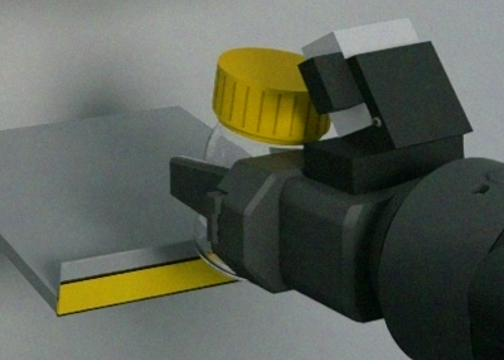

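>>> move:
  target: {"side": "right", "x": 0.285, "y": -0.41, "z": 1.222, "quat_wxyz": [0.5417, -0.4545, -0.4545, 0.5417]}
  min_time_s: 0.4

>>> move:
  target: {"side": "right", "x": 0.31, "y": -0.41, "z": 1.222, "quat_wxyz": [0.5417, -0.4545, -0.4545, 0.5417]}
  min_time_s: 0.4
  cameras: ["head_camera"]

>>> zoom_image:
  camera: "head_camera"
  region: [560, 270, 840, 470]

Scene clock: 80.90 s.
Joint torques (N m): left_arm=[-1.8 9.52 9.07 -2.63 -0.62 -0.89 0.22] | right_arm=[-9.78 -16.65 -8.58 -1.38 0.27 -0.37 0.11]
External joint torques (N m): left_arm=[-0.07 1.11 0.54 -0.24 0 -0.06 0.21] | right_arm=[2.08 -0.22 3.33 1.12 -0.58 0.44 0.12]
Wrist force (N): left_arm=[0.8 -5.2 1.2] | right_arm=[4.0 0.1 2.8]
Wrist torque (N m): left_arm=[0.20 0.09 -0.02] | right_arm=[-0.20 0.16 -0.08]
Wrist force, peak (N): left_arm=[0.9 -5.3 1.4] | right_arm=[2.5 -15.3 14.6]
move: done
base_odometry: x=+3.172 y=-2.361 heading=-0.482
lidar_m: 0.46 0.48 0.69 1.34 2.13 3.07 5.37 2.99 2.39 1.65 0.65 0.48
base_status: not commanded
joint_positions: torso_squat_rad=+0.350 torso_shift_rad=+0.000 torso_pitch_rad=+0.000 torso_yaw_rad=+0.000 left_shoulder_pitch_rad=+0.815 left_shoulder_roll_rad=+1.086 left_shoulder_yaw_rad=+0.707 left_elbow_rad=-2.617 left_forearm_roll_rad=+0.194 left_wrist_pitch_rad=+0.412 left_hand_roll_rad=-0.423 left_gripper_m=+0.100 right_shoulder_pitch_rad=-0.057 right_shoulder_roll_rad=-1.345 right_shoulder_yaw_rad=+0.122 right_elbow_rad=-1.958 right_forearm_roll_rad=-0.212 right_wrist_pitch_rad=+0.465 right_hand_roll_rad=+0.415 right_gripper_m=+0.055 head_pan_rad=-0.300 head_tilt_rad=+0.300
joint_status: all done
wheel_motors_off: 0
motor_effort: left_wheel=-10(10) right_wheel=+1(6)
chest: x=-0.2280 y=-0.0002 z=+1.2475 quat_wxyz=(+1.000, +0.000, +0.000, +0.000)
left_hand: x=+0.1204 y=+0.3606 z=+1.2999 quat_wxyz=(+0.479, +0.486, -0.520, -0.513)
right_hand: x=+0.2844 y=-0.4097 z=+1.2228 quat_wxyz=(+0.541, -0.455, -0.455, +0.542)
right_hand_status: reached (checked arc that bows 5 mm and turns the hand up to 1 deg, planned for 0.5 s): 1 mm and 0.1 deg off.
pictures: none

Scene clock: 81.80 s.
Joint torques (N m): left_arm=[-1.53 9.56 9.53 -2.73 -0.56 -0.9 0.2] | right_arm=[-13.57 -17.04 -9.79 -2.15 0.56 -0.72 0.02]
External joint torques (N m): left_arm=[0.2 1.15 1 -0.34 0.06 -0.06 0.18] | right_arm=[-0.14 -0.3 2.22 0.5 -0.26 0.2 0.03]
Wrist force (N): left_arm=[0.7 -5.1 1.4] | right_arm=[2.9 4.7 -0.8]
Wrist torque (N m): left_arm=[0.19 0.10 -0.01] | right_arm=[-0.22 0.11 -0.17]
Wrist force, peak (N): left_arm=[1.3 -5.3 1.2] | right_arm=[7.0 -22.4 17.5]
move: done
base_odometry: x=+3.172 y=-2.361 heading=-0.482
lidar_m: 0.46 0.49 0.68 1.34 2.13 3.07 5.37 2.99 2.39 1.66 0.65 0.48
base_status: not commanded
joint_positions: torso_squat_rad=+0.350 torso_shift_rad=+0.000 torso_pitch_rad=+0.000 torso_yaw_rad=+0.000 left_shoulder_pitch_rad=+0.815 left_shoulder_roll_rad=+1.086 left_shoulder_yaw_rad=+0.707 left_elbow_rad=-2.617 left_forearm_roll_rad=+0.194 left_wrist_pitch_rad=+0.412 left_hand_roll_rad=-0.423 left_gripper_m=+0.100 right_shoulder_pitch_rad=-0.205 right_shoulder_roll_rad=-1.312 right_shoulder_yaw_rad=+0.227 right_elbow_rad=-1.852 right_forearm_roll_rad=-0.255 right_wrist_pitch_rad=+0.453 right_hand_roll_rad=+0.474 right_gripper_m=+0.055 head_pan_rad=-0.300 head_tilt_rad=+0.300
joint_status: all done
wheel_motors_off: 0
motor_effort: left_wheel=-10(10) right_wheel=+1(7)
chest: x=-0.2280 y=-0.0002 z=+1.2475 quat_wxyz=(+1.000, +0.000, +0.000, +0.000)
left_hand: x=+0.1204 y=+0.3606 z=+1.2999 quat_wxyz=(+0.479, +0.486, -0.520, -0.513)
right_hand: x=+0.3096 y=-0.4101 z=+1.2223 quat_wxyz=(+0.541, -0.455, -0.455, +0.541)
right_hand_status: reached (checked arc that bows 5 mm and turns the hand up to 1 deg, planned for 0.4 s): 1 mm and 0.1 deg off.
head_camera: T_world_to_cam=[[-0.32314, -0.94609, 0.02244, -0.09454], [-0.25316, 0.06357, -0.96533, 1.40376], [0.91186, -0.31761, -0.26005, 0.50723]] pos_world=[-0.13769, -0.01758, 1.48912]

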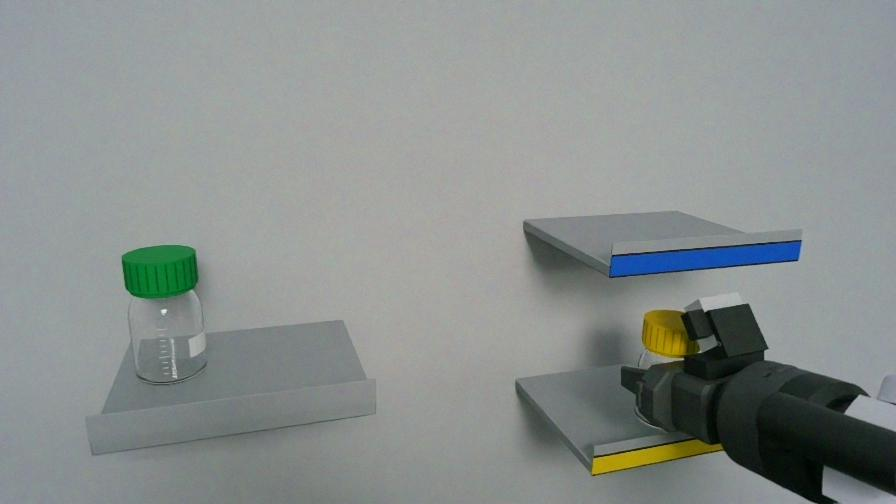

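Scaled by 1.800 from the camera's image (finer frame: 1280x720).

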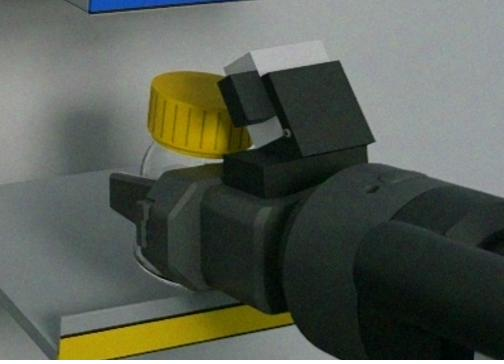

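>>> move:
  cameras: ["right_wrist_camera"]

Scene clock: 82.27 s.
Joint torques (N m): left_arm=[-2.01 9.41 9.16 -2.63 -0.6 -1.02 0.17] | right_arm=[-13.27 -17.39 -8.92 -2.46 0.67 -0.98 -0.2]
External joint torques (N m): left_arm=[-0.28 1 0.64 -0.24 0.02 -0.18 0.16] | right_arm=[0.16 -0.65 3.09 0.19 -0.15 -0.06 -0.19]
Motor temperatures (°C): left_arm=[34 39 32 39 35 42 39] | right_arm=[34 36 34 35 35 34 43]
Wrist force (N): left_arm=[0.8 -4.8 1.1] | right_arm=[3.0 3.7 -1.0]
Wrist torque (N m): left_arm=[0.15 0.10 0.00] | right_arm=[-0.15 0.05 -0.20]
Wrist force, peak (N): left_arm=[0.7 -5.3 1.4] | right_arm=[3.8 4.1 -2.4]
base_odometry: x=+3.172 y=-2.361 heading=-0.482
lidar_m: 0.46 0.49 0.68 1.34 2.13 3.08 5.38 2.99 2.39 1.65 0.64 0.48
base_status: not commanded
joint_positions: torso_squat_rad=+0.350 torso_shift_rad=+0.000 torso_pitch_rad=+0.000 torso_yaw_rad=+0.000 left_shoulder_pitch_rad=+0.815 left_shoulder_roll_rad=+1.086 left_shoulder_yaw_rad=+0.707 left_elbow_rad=-2.617 left_forearm_roll_rad=+0.194 left_wrist_pitch_rad=+0.412 left_hand_roll_rad=-0.423 left_gripper_m=+0.100 right_shoulder_pitch_rad=-0.205 right_shoulder_roll_rad=-1.312 right_shoulder_yaw_rad=+0.227 right_elbow_rad=-1.852 right_forearm_roll_rad=-0.255 right_wrist_pitch_rad=+0.453 right_hand_roll_rad=+0.474 right_gripper_m=+0.055 head_pan_rad=-0.300 head_tilt_rad=+0.300
joint_status: all done
wheel_motors_off: 0
motor_effort: left_wheel=-10(10) right_wheel=+1(7)
chest: x=-0.2280 y=-0.0002 z=+1.2475 quat_wxyz=(+1.000, +0.000, +0.000, +0.000) (m; base frame)
left_hand: x=+0.1204 y=+0.3606 z=+1.2999 quat_wxyz=(+0.479, +0.486, -0.520, -0.513) (m; base frame)
right_hand: x=+0.3096 y=-0.4101 z=+1.2223 quat_wxyz=(+0.541, -0.455, -0.455, +0.541) (m; base frame)
right_hand_status: reached (checked arc that bows 5 mm and turns the hand up to 1 deg, planned for 0.4 s): 1 mm and 0.1 deg off.
pictures: right_wrist_camera
camera_calibration:
right_wrist_camera: T_world_to_cam=[[-0.00827, -0.99851, 0.05388, -0.47753], [-0.6385, -0.03619, -0.76877, 1.14951], [0.76958, -0.04076, -0.63725, 0.59606]] pos_world=[0.27129, -0.41092, 1.28928]

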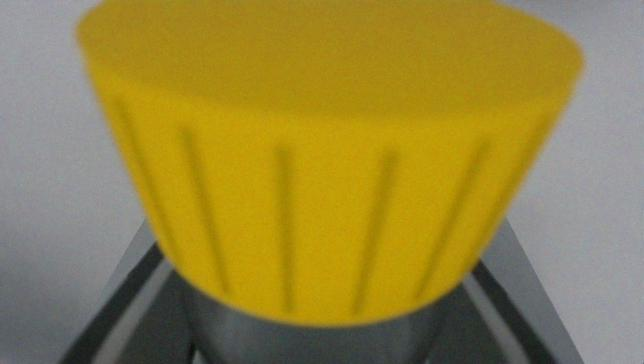

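>>> move:
  target: {"side": "right", "x": 0.332, "y": -0.41, "z": 1.227, "quat_wxyz": [0.5417, -0.4545, -0.4545, 0.5417]}
  min_time_s: 0.5

>>> move:
  target: {"side": "right", "x": 0.354, "y": -0.41, "z": 1.222, "quat_wxyz": [0.5417, -0.4545, -0.4545, 0.5417]}
  min_time_s: 0.5

>>> move:
  target: {"side": "right", "x": 0.376, "y": -0.41, "z": 1.215, "quat_wxyz": [0.5417, -0.4545, -0.4545, 0.5417]}
  min_time_s: 0.5
  cameras: ["head_camera", "right_wrist_camera"]

Scene clock: 84.53 s.
Joint torques (N m): left_arm=[-1.54 9.39 8.93 -2.62 -0.68 -0.86 0.14] | right_arm=[-15.24 -17.9 -9.74 -2.36 0.83 -0.87 -0.01]
External joint torques (N m): left_arm=[0.19 0.98 0.4 -0.24 -0.06 -0.02 0.12] | right_arm=[-0.42 -1.09 2.29 0.32 0.04 0.15 0]
Wrist force (N): left_arm=[1.2 -5.2 1.1] | right_arm=[2.8 6.4 -0.5]
Wrist torque (N m): left_arm=[0.18 0.14 -0.03] | right_arm=[-0.24 0.05 -0.20]
Wrist force, peak (N): left_arm=[1.3 -5.4 1.4] | right_arm=[3.1 7.2 -0.1]
move: done
base_odometry: x=+3.172 y=-2.361 heading=-0.483
lidar_m: 0.46 0.49 0.69 1.34 2.13 3.08 5.38 2.99 2.40 1.65 0.65 0.48
base_status: not commanded
joint_positions: torso_squat_rad=+0.350 torso_shift_rad=+0.000 torso_pitch_rad=+0.000 torso_yaw_rad=+0.000 left_shoulder_pitch_rad=+0.815 left_shoulder_roll_rad=+1.086 left_shoulder_yaw_rad=+0.707 left_elbow_rad=-2.617 left_forearm_roll_rad=+0.194 left_wrist_pitch_rad=+0.412 left_hand_roll_rad=-0.423 left_gripper_m=+0.100 right_shoulder_pitch_rad=-0.332 right_shoulder_roll_rad=-1.289 right_shoulder_yaw_rad=+0.308 right_elbow_rad=-1.757 right_forearm_roll_rad=-0.313 right_wrist_pitch_rad=+0.443 right_hand_roll_rad=+0.536 right_gripper_m=+0.055 head_pan_rad=-0.300 head_tilt_rad=+0.300
joint_status: all done
wheel_motors_off: 0
motor_effort: left_wheel=-10(10) right_wheel=+1(3)
chest: x=-0.2280 y=-0.0002 z=+1.2475 quat_wxyz=(+1.000, +0.000, +0.000, +0.000)
left_hand: x=+0.1204 y=+0.3606 z=+1.2999 quat_wxyz=(+0.479, +0.486, -0.520, -0.513)
right_hand: x=+0.3317 y=-0.4102 z=+1.2271 quat_wxyz=(+0.542, -0.455, -0.454, +0.541)
right_hand_status: reached (checked arc that bows 5 mm and turns the hand up to 1 deg, planned for 0.5 s): 0 mm and 0.1 deg off.
pictures: none

Scene clock: 85.37 s.
Joint torques (N m): left_arm=[-1.88 9.26 9.14 -2.75 -0.67 -0.88 0.24] | right_arm=[-17.26 -18.16 -9.59 -2.63 0.93 -1.43 -0.09]
External joint torques (N m): left_arm=[-0.16 0.85 0.61 -0.36 -0.05 -0.04 0.23] | right_arm=[-1.08 -1.47 2.27 0.37 0.2 -0.3 -0.09]
Wrist force (N): left_arm=[1.1 -5.1 0.9] | right_arm=[2.5 5.8 -0.2]
Wrist torque (N m): left_arm=[0.19 0.13 -0.02] | right_arm=[-0.23 0.00 -0.23]
Wrist force, peak (N): left_arm=[1.1 -5.3 1.3] | right_arm=[3.1 7.5 -1.0]
move: done
base_odometry: x=+3.172 y=-2.361 heading=-0.483
lidar_m: 0.46 0.49 0.68 1.34 2.12 3.08 5.38 2.99 2.39 1.65 0.64 0.48
base_status: not commanded
joint_positions: torso_squat_rad=+0.350 torso_shift_rad=+0.000 torso_pitch_rad=+0.000 torso_yaw_rad=+0.000 left_shoulder_pitch_rad=+0.815 left_shoulder_roll_rad=+1.086 left_shoulder_yaw_rad=+0.707 left_elbow_rad=-2.617 left_forearm_roll_rad=+0.194 left_wrist_pitch_rad=+0.412 left_hand_roll_rad=-0.423 left_gripper_m=+0.100 right_shoulder_pitch_rad=-0.435 right_shoulder_roll_rad=-1.236 right_shoulder_yaw_rad=+0.376 right_elbow_rad=-1.647 right_forearm_roll_rad=-0.345 right_wrist_pitch_rad=+0.417 right_hand_roll_rad=+0.600 right_gripper_m=+0.055 head_pan_rad=-0.300 head_tilt_rad=+0.300
joint_status: all done
wheel_motors_off: 0
motor_effort: left_wheel=-10(10) right_wheel=+2(3)
chest: x=-0.2280 y=-0.0002 z=+1.2475 quat_wxyz=(+1.000, +0.000, +0.000, +0.000)
left_hand: x=+0.1204 y=+0.3605 z=+1.2999 quat_wxyz=(+0.479, +0.486, -0.520, -0.513)
right_hand: x=+0.3537 y=-0.4102 z=+1.2220 quat_wxyz=(+0.542, -0.455, -0.454, +0.541)
right_hand_status: reached (checked arc that bows 4 mm and turns the hand up to 0 deg, planned for 0.5 s): 0 mm and 0.1 deg off.
pictures: none

Scene clock: 86.50 s.
Joint torques (N m): left_arm=[-1.83 9.44 8.98 -2.61 -0.57 -0.87 0.13] | right_arm=[-18.1 -18.04 -9.2 -3.05 0.41 -1.31 0.19]
External joint torques (N m): left_arm=[-0.1 1.03 0.45 -0.22 0.05 -0.03 0.11] | right_arm=[-0.57 -1.58 2.35 0.25 -0.25 -0.08 0.2]
Wrist force (N): left_arm=[1.1 -5.2 1.2] | right_arm=[2.6 6.0 -0.7]
Wrist torque (N m): left_arm=[0.21 0.10 -0.01] | right_arm=[-0.25 0.05 -0.20]
Wrist force, peak (N): left_arm=[1.0 -5.3 1.2] | right_arm=[3.6 7.2 -1.3]
move: done
base_odometry: x=+3.172 y=-2.361 heading=-0.483
lidar_m: 0.46 0.49 0.68 1.34 2.13 3.08 5.38 2.99 2.39 1.65 0.65 0.48
base_status: not commanded
joint_positions: torso_squat_rad=+0.350 torso_shift_rad=+0.000 torso_pitch_rad=+0.000 torso_yaw_rad=+0.000 left_shoulder_pitch_rad=+0.815 left_shoulder_roll_rad=+1.086 left_shoulder_yaw_rad=+0.707 left_elbow_rad=-2.617 left_forearm_roll_rad=+0.194 left_wrist_pitch_rad=+0.412 left_hand_roll_rad=-0.423 left_gripper_m=+0.100 right_shoulder_pitch_rad=-0.528 right_shoulder_roll_rad=-1.178 right_shoulder_yaw_rad=+0.437 right_elbow_rad=-1.525 right_forearm_roll_rad=-0.373 right_wrist_pitch_rad=+0.380 right_hand_roll_rad=+0.662 right_gripper_m=+0.055 head_pan_rad=-0.300 head_tilt_rad=+0.300
joint_status: all done
wheel_motors_off: 0
motor_effort: left_wheel=-9(10) right_wheel=+2(3)
chest: x=-0.2280 y=-0.0002 z=+1.2475 quat_wxyz=(+1.000, +0.000, +0.000, +0.000)
left_hand: x=+0.1204 y=+0.3605 z=+1.2999 quat_wxyz=(+0.479, +0.486, -0.520, -0.513)
right_hand: x=+0.3757 y=-0.4101 z=+1.2151 quat_wxyz=(+0.542, -0.455, -0.454, +0.541)
right_hand_status: reached (checked arc that bows 5 mm and turns the hand up to 1 deg, planned for 0.5 s): 0 mm and 0.1 deg off.
head_camera: T_world_to_cam=[[-0.32316, -0.94608, 0.02235, -0.09451], [-0.25313, 0.06366, -0.96534, 1.40378], [0.91186, -0.31762, -0.26005, 0.50719]] pos_world=[-0.13769, -0.01768, 1.48913]
right_wrist_camera: T_world_to_cam=[[-0.00916, -0.99851, 0.05372, -0.47619], [-0.63884, -0.03549, -0.76852, 1.18626], [0.76929, -0.04136, -0.63756, 0.54086]] pos_world=[0.33739, -0.41102, 1.28208]

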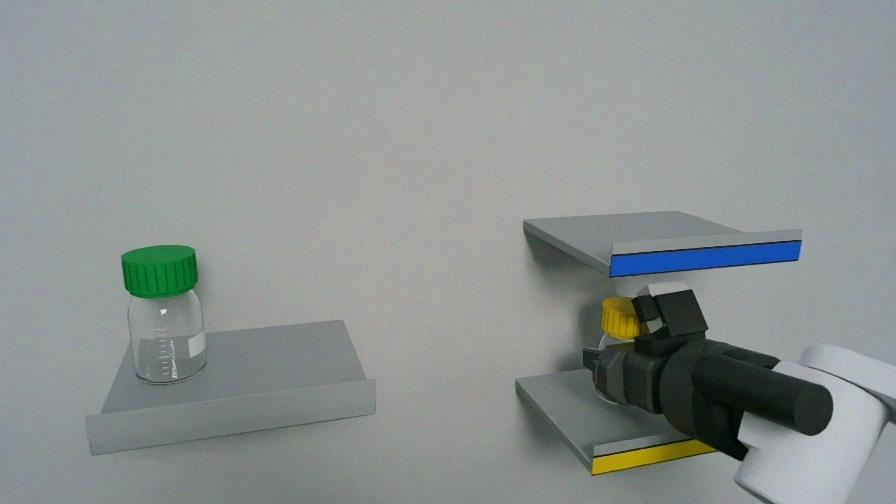

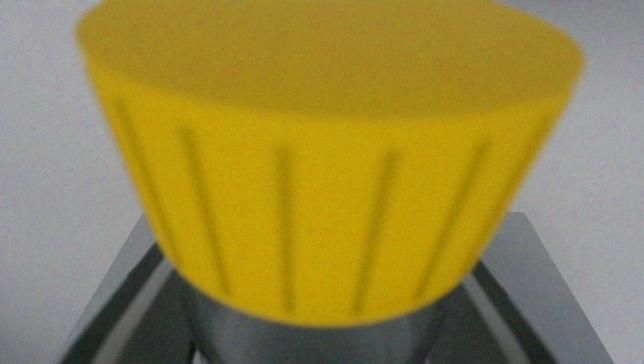

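>>> move:
  target: {"side": "right", "x": 0.376, "y": -0.41, "z": 1.207, "quat_wxyz": [0.5417, -0.4545, -0.4545, 0.5417]}
  min_time_s: 0.6

>>> move:
  target: {"side": "right", "x": 0.376, "y": -0.41, "z": 1.203, "quat_wxyz": [0.5417, -0.4545, -0.4545, 0.5417]}
  min_time_s: 0.5

Scene clock: 87.83 s.
Joint torques (N m): left_arm=[-1.68 9.44 9.19 -2.55 -0.59 -0.89 0.19] | right_arm=[-14.94 -16.31 -11.27 -2.71 0.51 -1.2 0.04]
External joint torques (N m): left_arm=[0.05 1.03 0.66 -0.16 0.04 -0.06 0.18] | right_arm=[2.6 0.13 0.2 0.76 -0.14 0.03 0.05]
Wrist force (N): left_arm=[0.9 -5.1 1.0] | right_arm=[3.6 3.3 -0.1]
Wrist torque (N m): left_arm=[0.18 0.10 0.00] | right_arm=[-0.25 0.07 -0.22]
Wrist force, peak (N): left_arm=[1.1 -5.3 1.3] | right_arm=[2.7 6.7 -1.3]
move: done
base_odometry: x=+3.172 y=-2.361 heading=-0.483
lidar_m: 0.46 0.49 0.68 1.34 2.12 3.07 5.38 2.99 2.39 1.65 0.65 0.48
base_status: not commanded
joint_positions: torso_squat_rad=+0.350 torso_shift_rad=+0.000 torso_pitch_rad=+0.000 torso_yaw_rad=+0.000 left_shoulder_pitch_rad=+0.815 left_shoulder_roll_rad=+1.086 left_shoulder_yaw_rad=+0.707 left_elbow_rad=-2.617 left_forearm_roll_rad=+0.194 left_wrist_pitch_rad=+0.412 left_hand_roll_rad=-0.423 left_gripper_m=+0.100 right_shoulder_pitch_rad=-0.517 right_shoulder_roll_rad=-1.162 right_shoulder_yaw_rad=+0.435 right_elbow_rad=-1.515 right_forearm_roll_rad=-0.356 right_wrist_pitch_rad=+0.368 right_hand_roll_rad=+0.662 right_gripper_m=+0.055 head_pan_rad=-0.300 head_tilt_rad=+0.300
joint_status: all done
wheel_motors_off: 0
motor_effort: left_wheel=-10(10) right_wheel=+2(2)
chest: x=-0.2280 y=-0.0002 z=+1.2475 quat_wxyz=(+1.000, +0.000, +0.000, +0.000)
left_hand: x=+0.1204 y=+0.3605 z=+1.2999 quat_wxyz=(+0.479, +0.486, -0.520, -0.513)
right_hand: x=+0.3759 y=-0.4099 z=+1.2073 quat_wxyz=(+0.542, -0.454, -0.454, +0.542)
right_hand_status: reached (checked arc that bows 0 mm and turns the hand up to 0 deg, planned for 0.6 s): 0 mm and 0.0 deg off.
pictures: none

Scene clock: 88.67 s.
Joint torques (N m): left_arm=[-1.91 9.35 8.82 -2.59 -0.47 -0.9 0.27] | right_arm=[-9.08 -11.98 -5.9 -0.83 -0.07 0.45 0]
External joint torques (N m): left_arm=[-0.18 0.93 0.3 -0.2 0.15 -0.06 0.25] | right_arm=[8.47 4.44 5.53 2.73 -0.71 1.68 0.01]
Wrist force (N): left_arm=[0.9 -4.9 1.0] | right_arm=[2.6 -7.8 9.5]
Wrist torque (N m): left_arm=[0.16 0.10 -0.01] | right_arm=[-0.28 0.01 -0.10]
Wrist force, peak (N): left_arm=[1.0 -5.5 1.3] | right_arm=[2.3 -9.0 10.1]
move: done
base_odometry: x=+3.172 y=-2.361 heading=-0.483
lidar_m: 0.46 0.49 0.69 1.34 2.13 3.07 5.38 3.00 2.39 1.66 0.65 0.48
base_status: not commanded
joint_positions: torso_squat_rad=+0.350 torso_shift_rad=+0.000 torso_pitch_rad=+0.000 torso_yaw_rad=+0.000 left_shoulder_pitch_rad=+0.815 left_shoulder_roll_rad=+1.086 left_shoulder_yaw_rad=+0.707 left_elbow_rad=-2.617 left_forearm_roll_rad=+0.194 left_wrist_pitch_rad=+0.412 left_hand_roll_rad=-0.423 left_gripper_m=+0.100 right_shoulder_pitch_rad=-0.512 right_shoulder_roll_rad=-1.153 right_shoulder_yaw_rad=+0.430 right_elbow_rad=-1.510 right_forearm_roll_rad=-0.344 right_wrist_pitch_rad=+0.362 right_hand_roll_rad=+0.661 right_gripper_m=+0.055 head_pan_rad=-0.300 head_tilt_rad=+0.300
joint_status: all done
wheel_motors_off: 0
motor_effort: left_wheel=-10(10) right_wheel=+2(3)
chest: x=-0.2283 y=-0.0002 z=+1.2475 quat_wxyz=(+1.000, +0.000, +0.000, +0.000)
left_hand: x=+0.1201 y=+0.3606 z=+1.3000 quat_wxyz=(+0.479, +0.486, -0.520, -0.513)
right_hand: x=+0.3760 y=-0.4099 z=+1.2055 quat_wxyz=(+0.540, -0.456, -0.455, +0.541)
right_hand_status: reached (checked arc that bows 0 mm and turns the hand up to 0 deg, planned for 0.5 s): 2 mm and 0.2 deg off.
pictures: none


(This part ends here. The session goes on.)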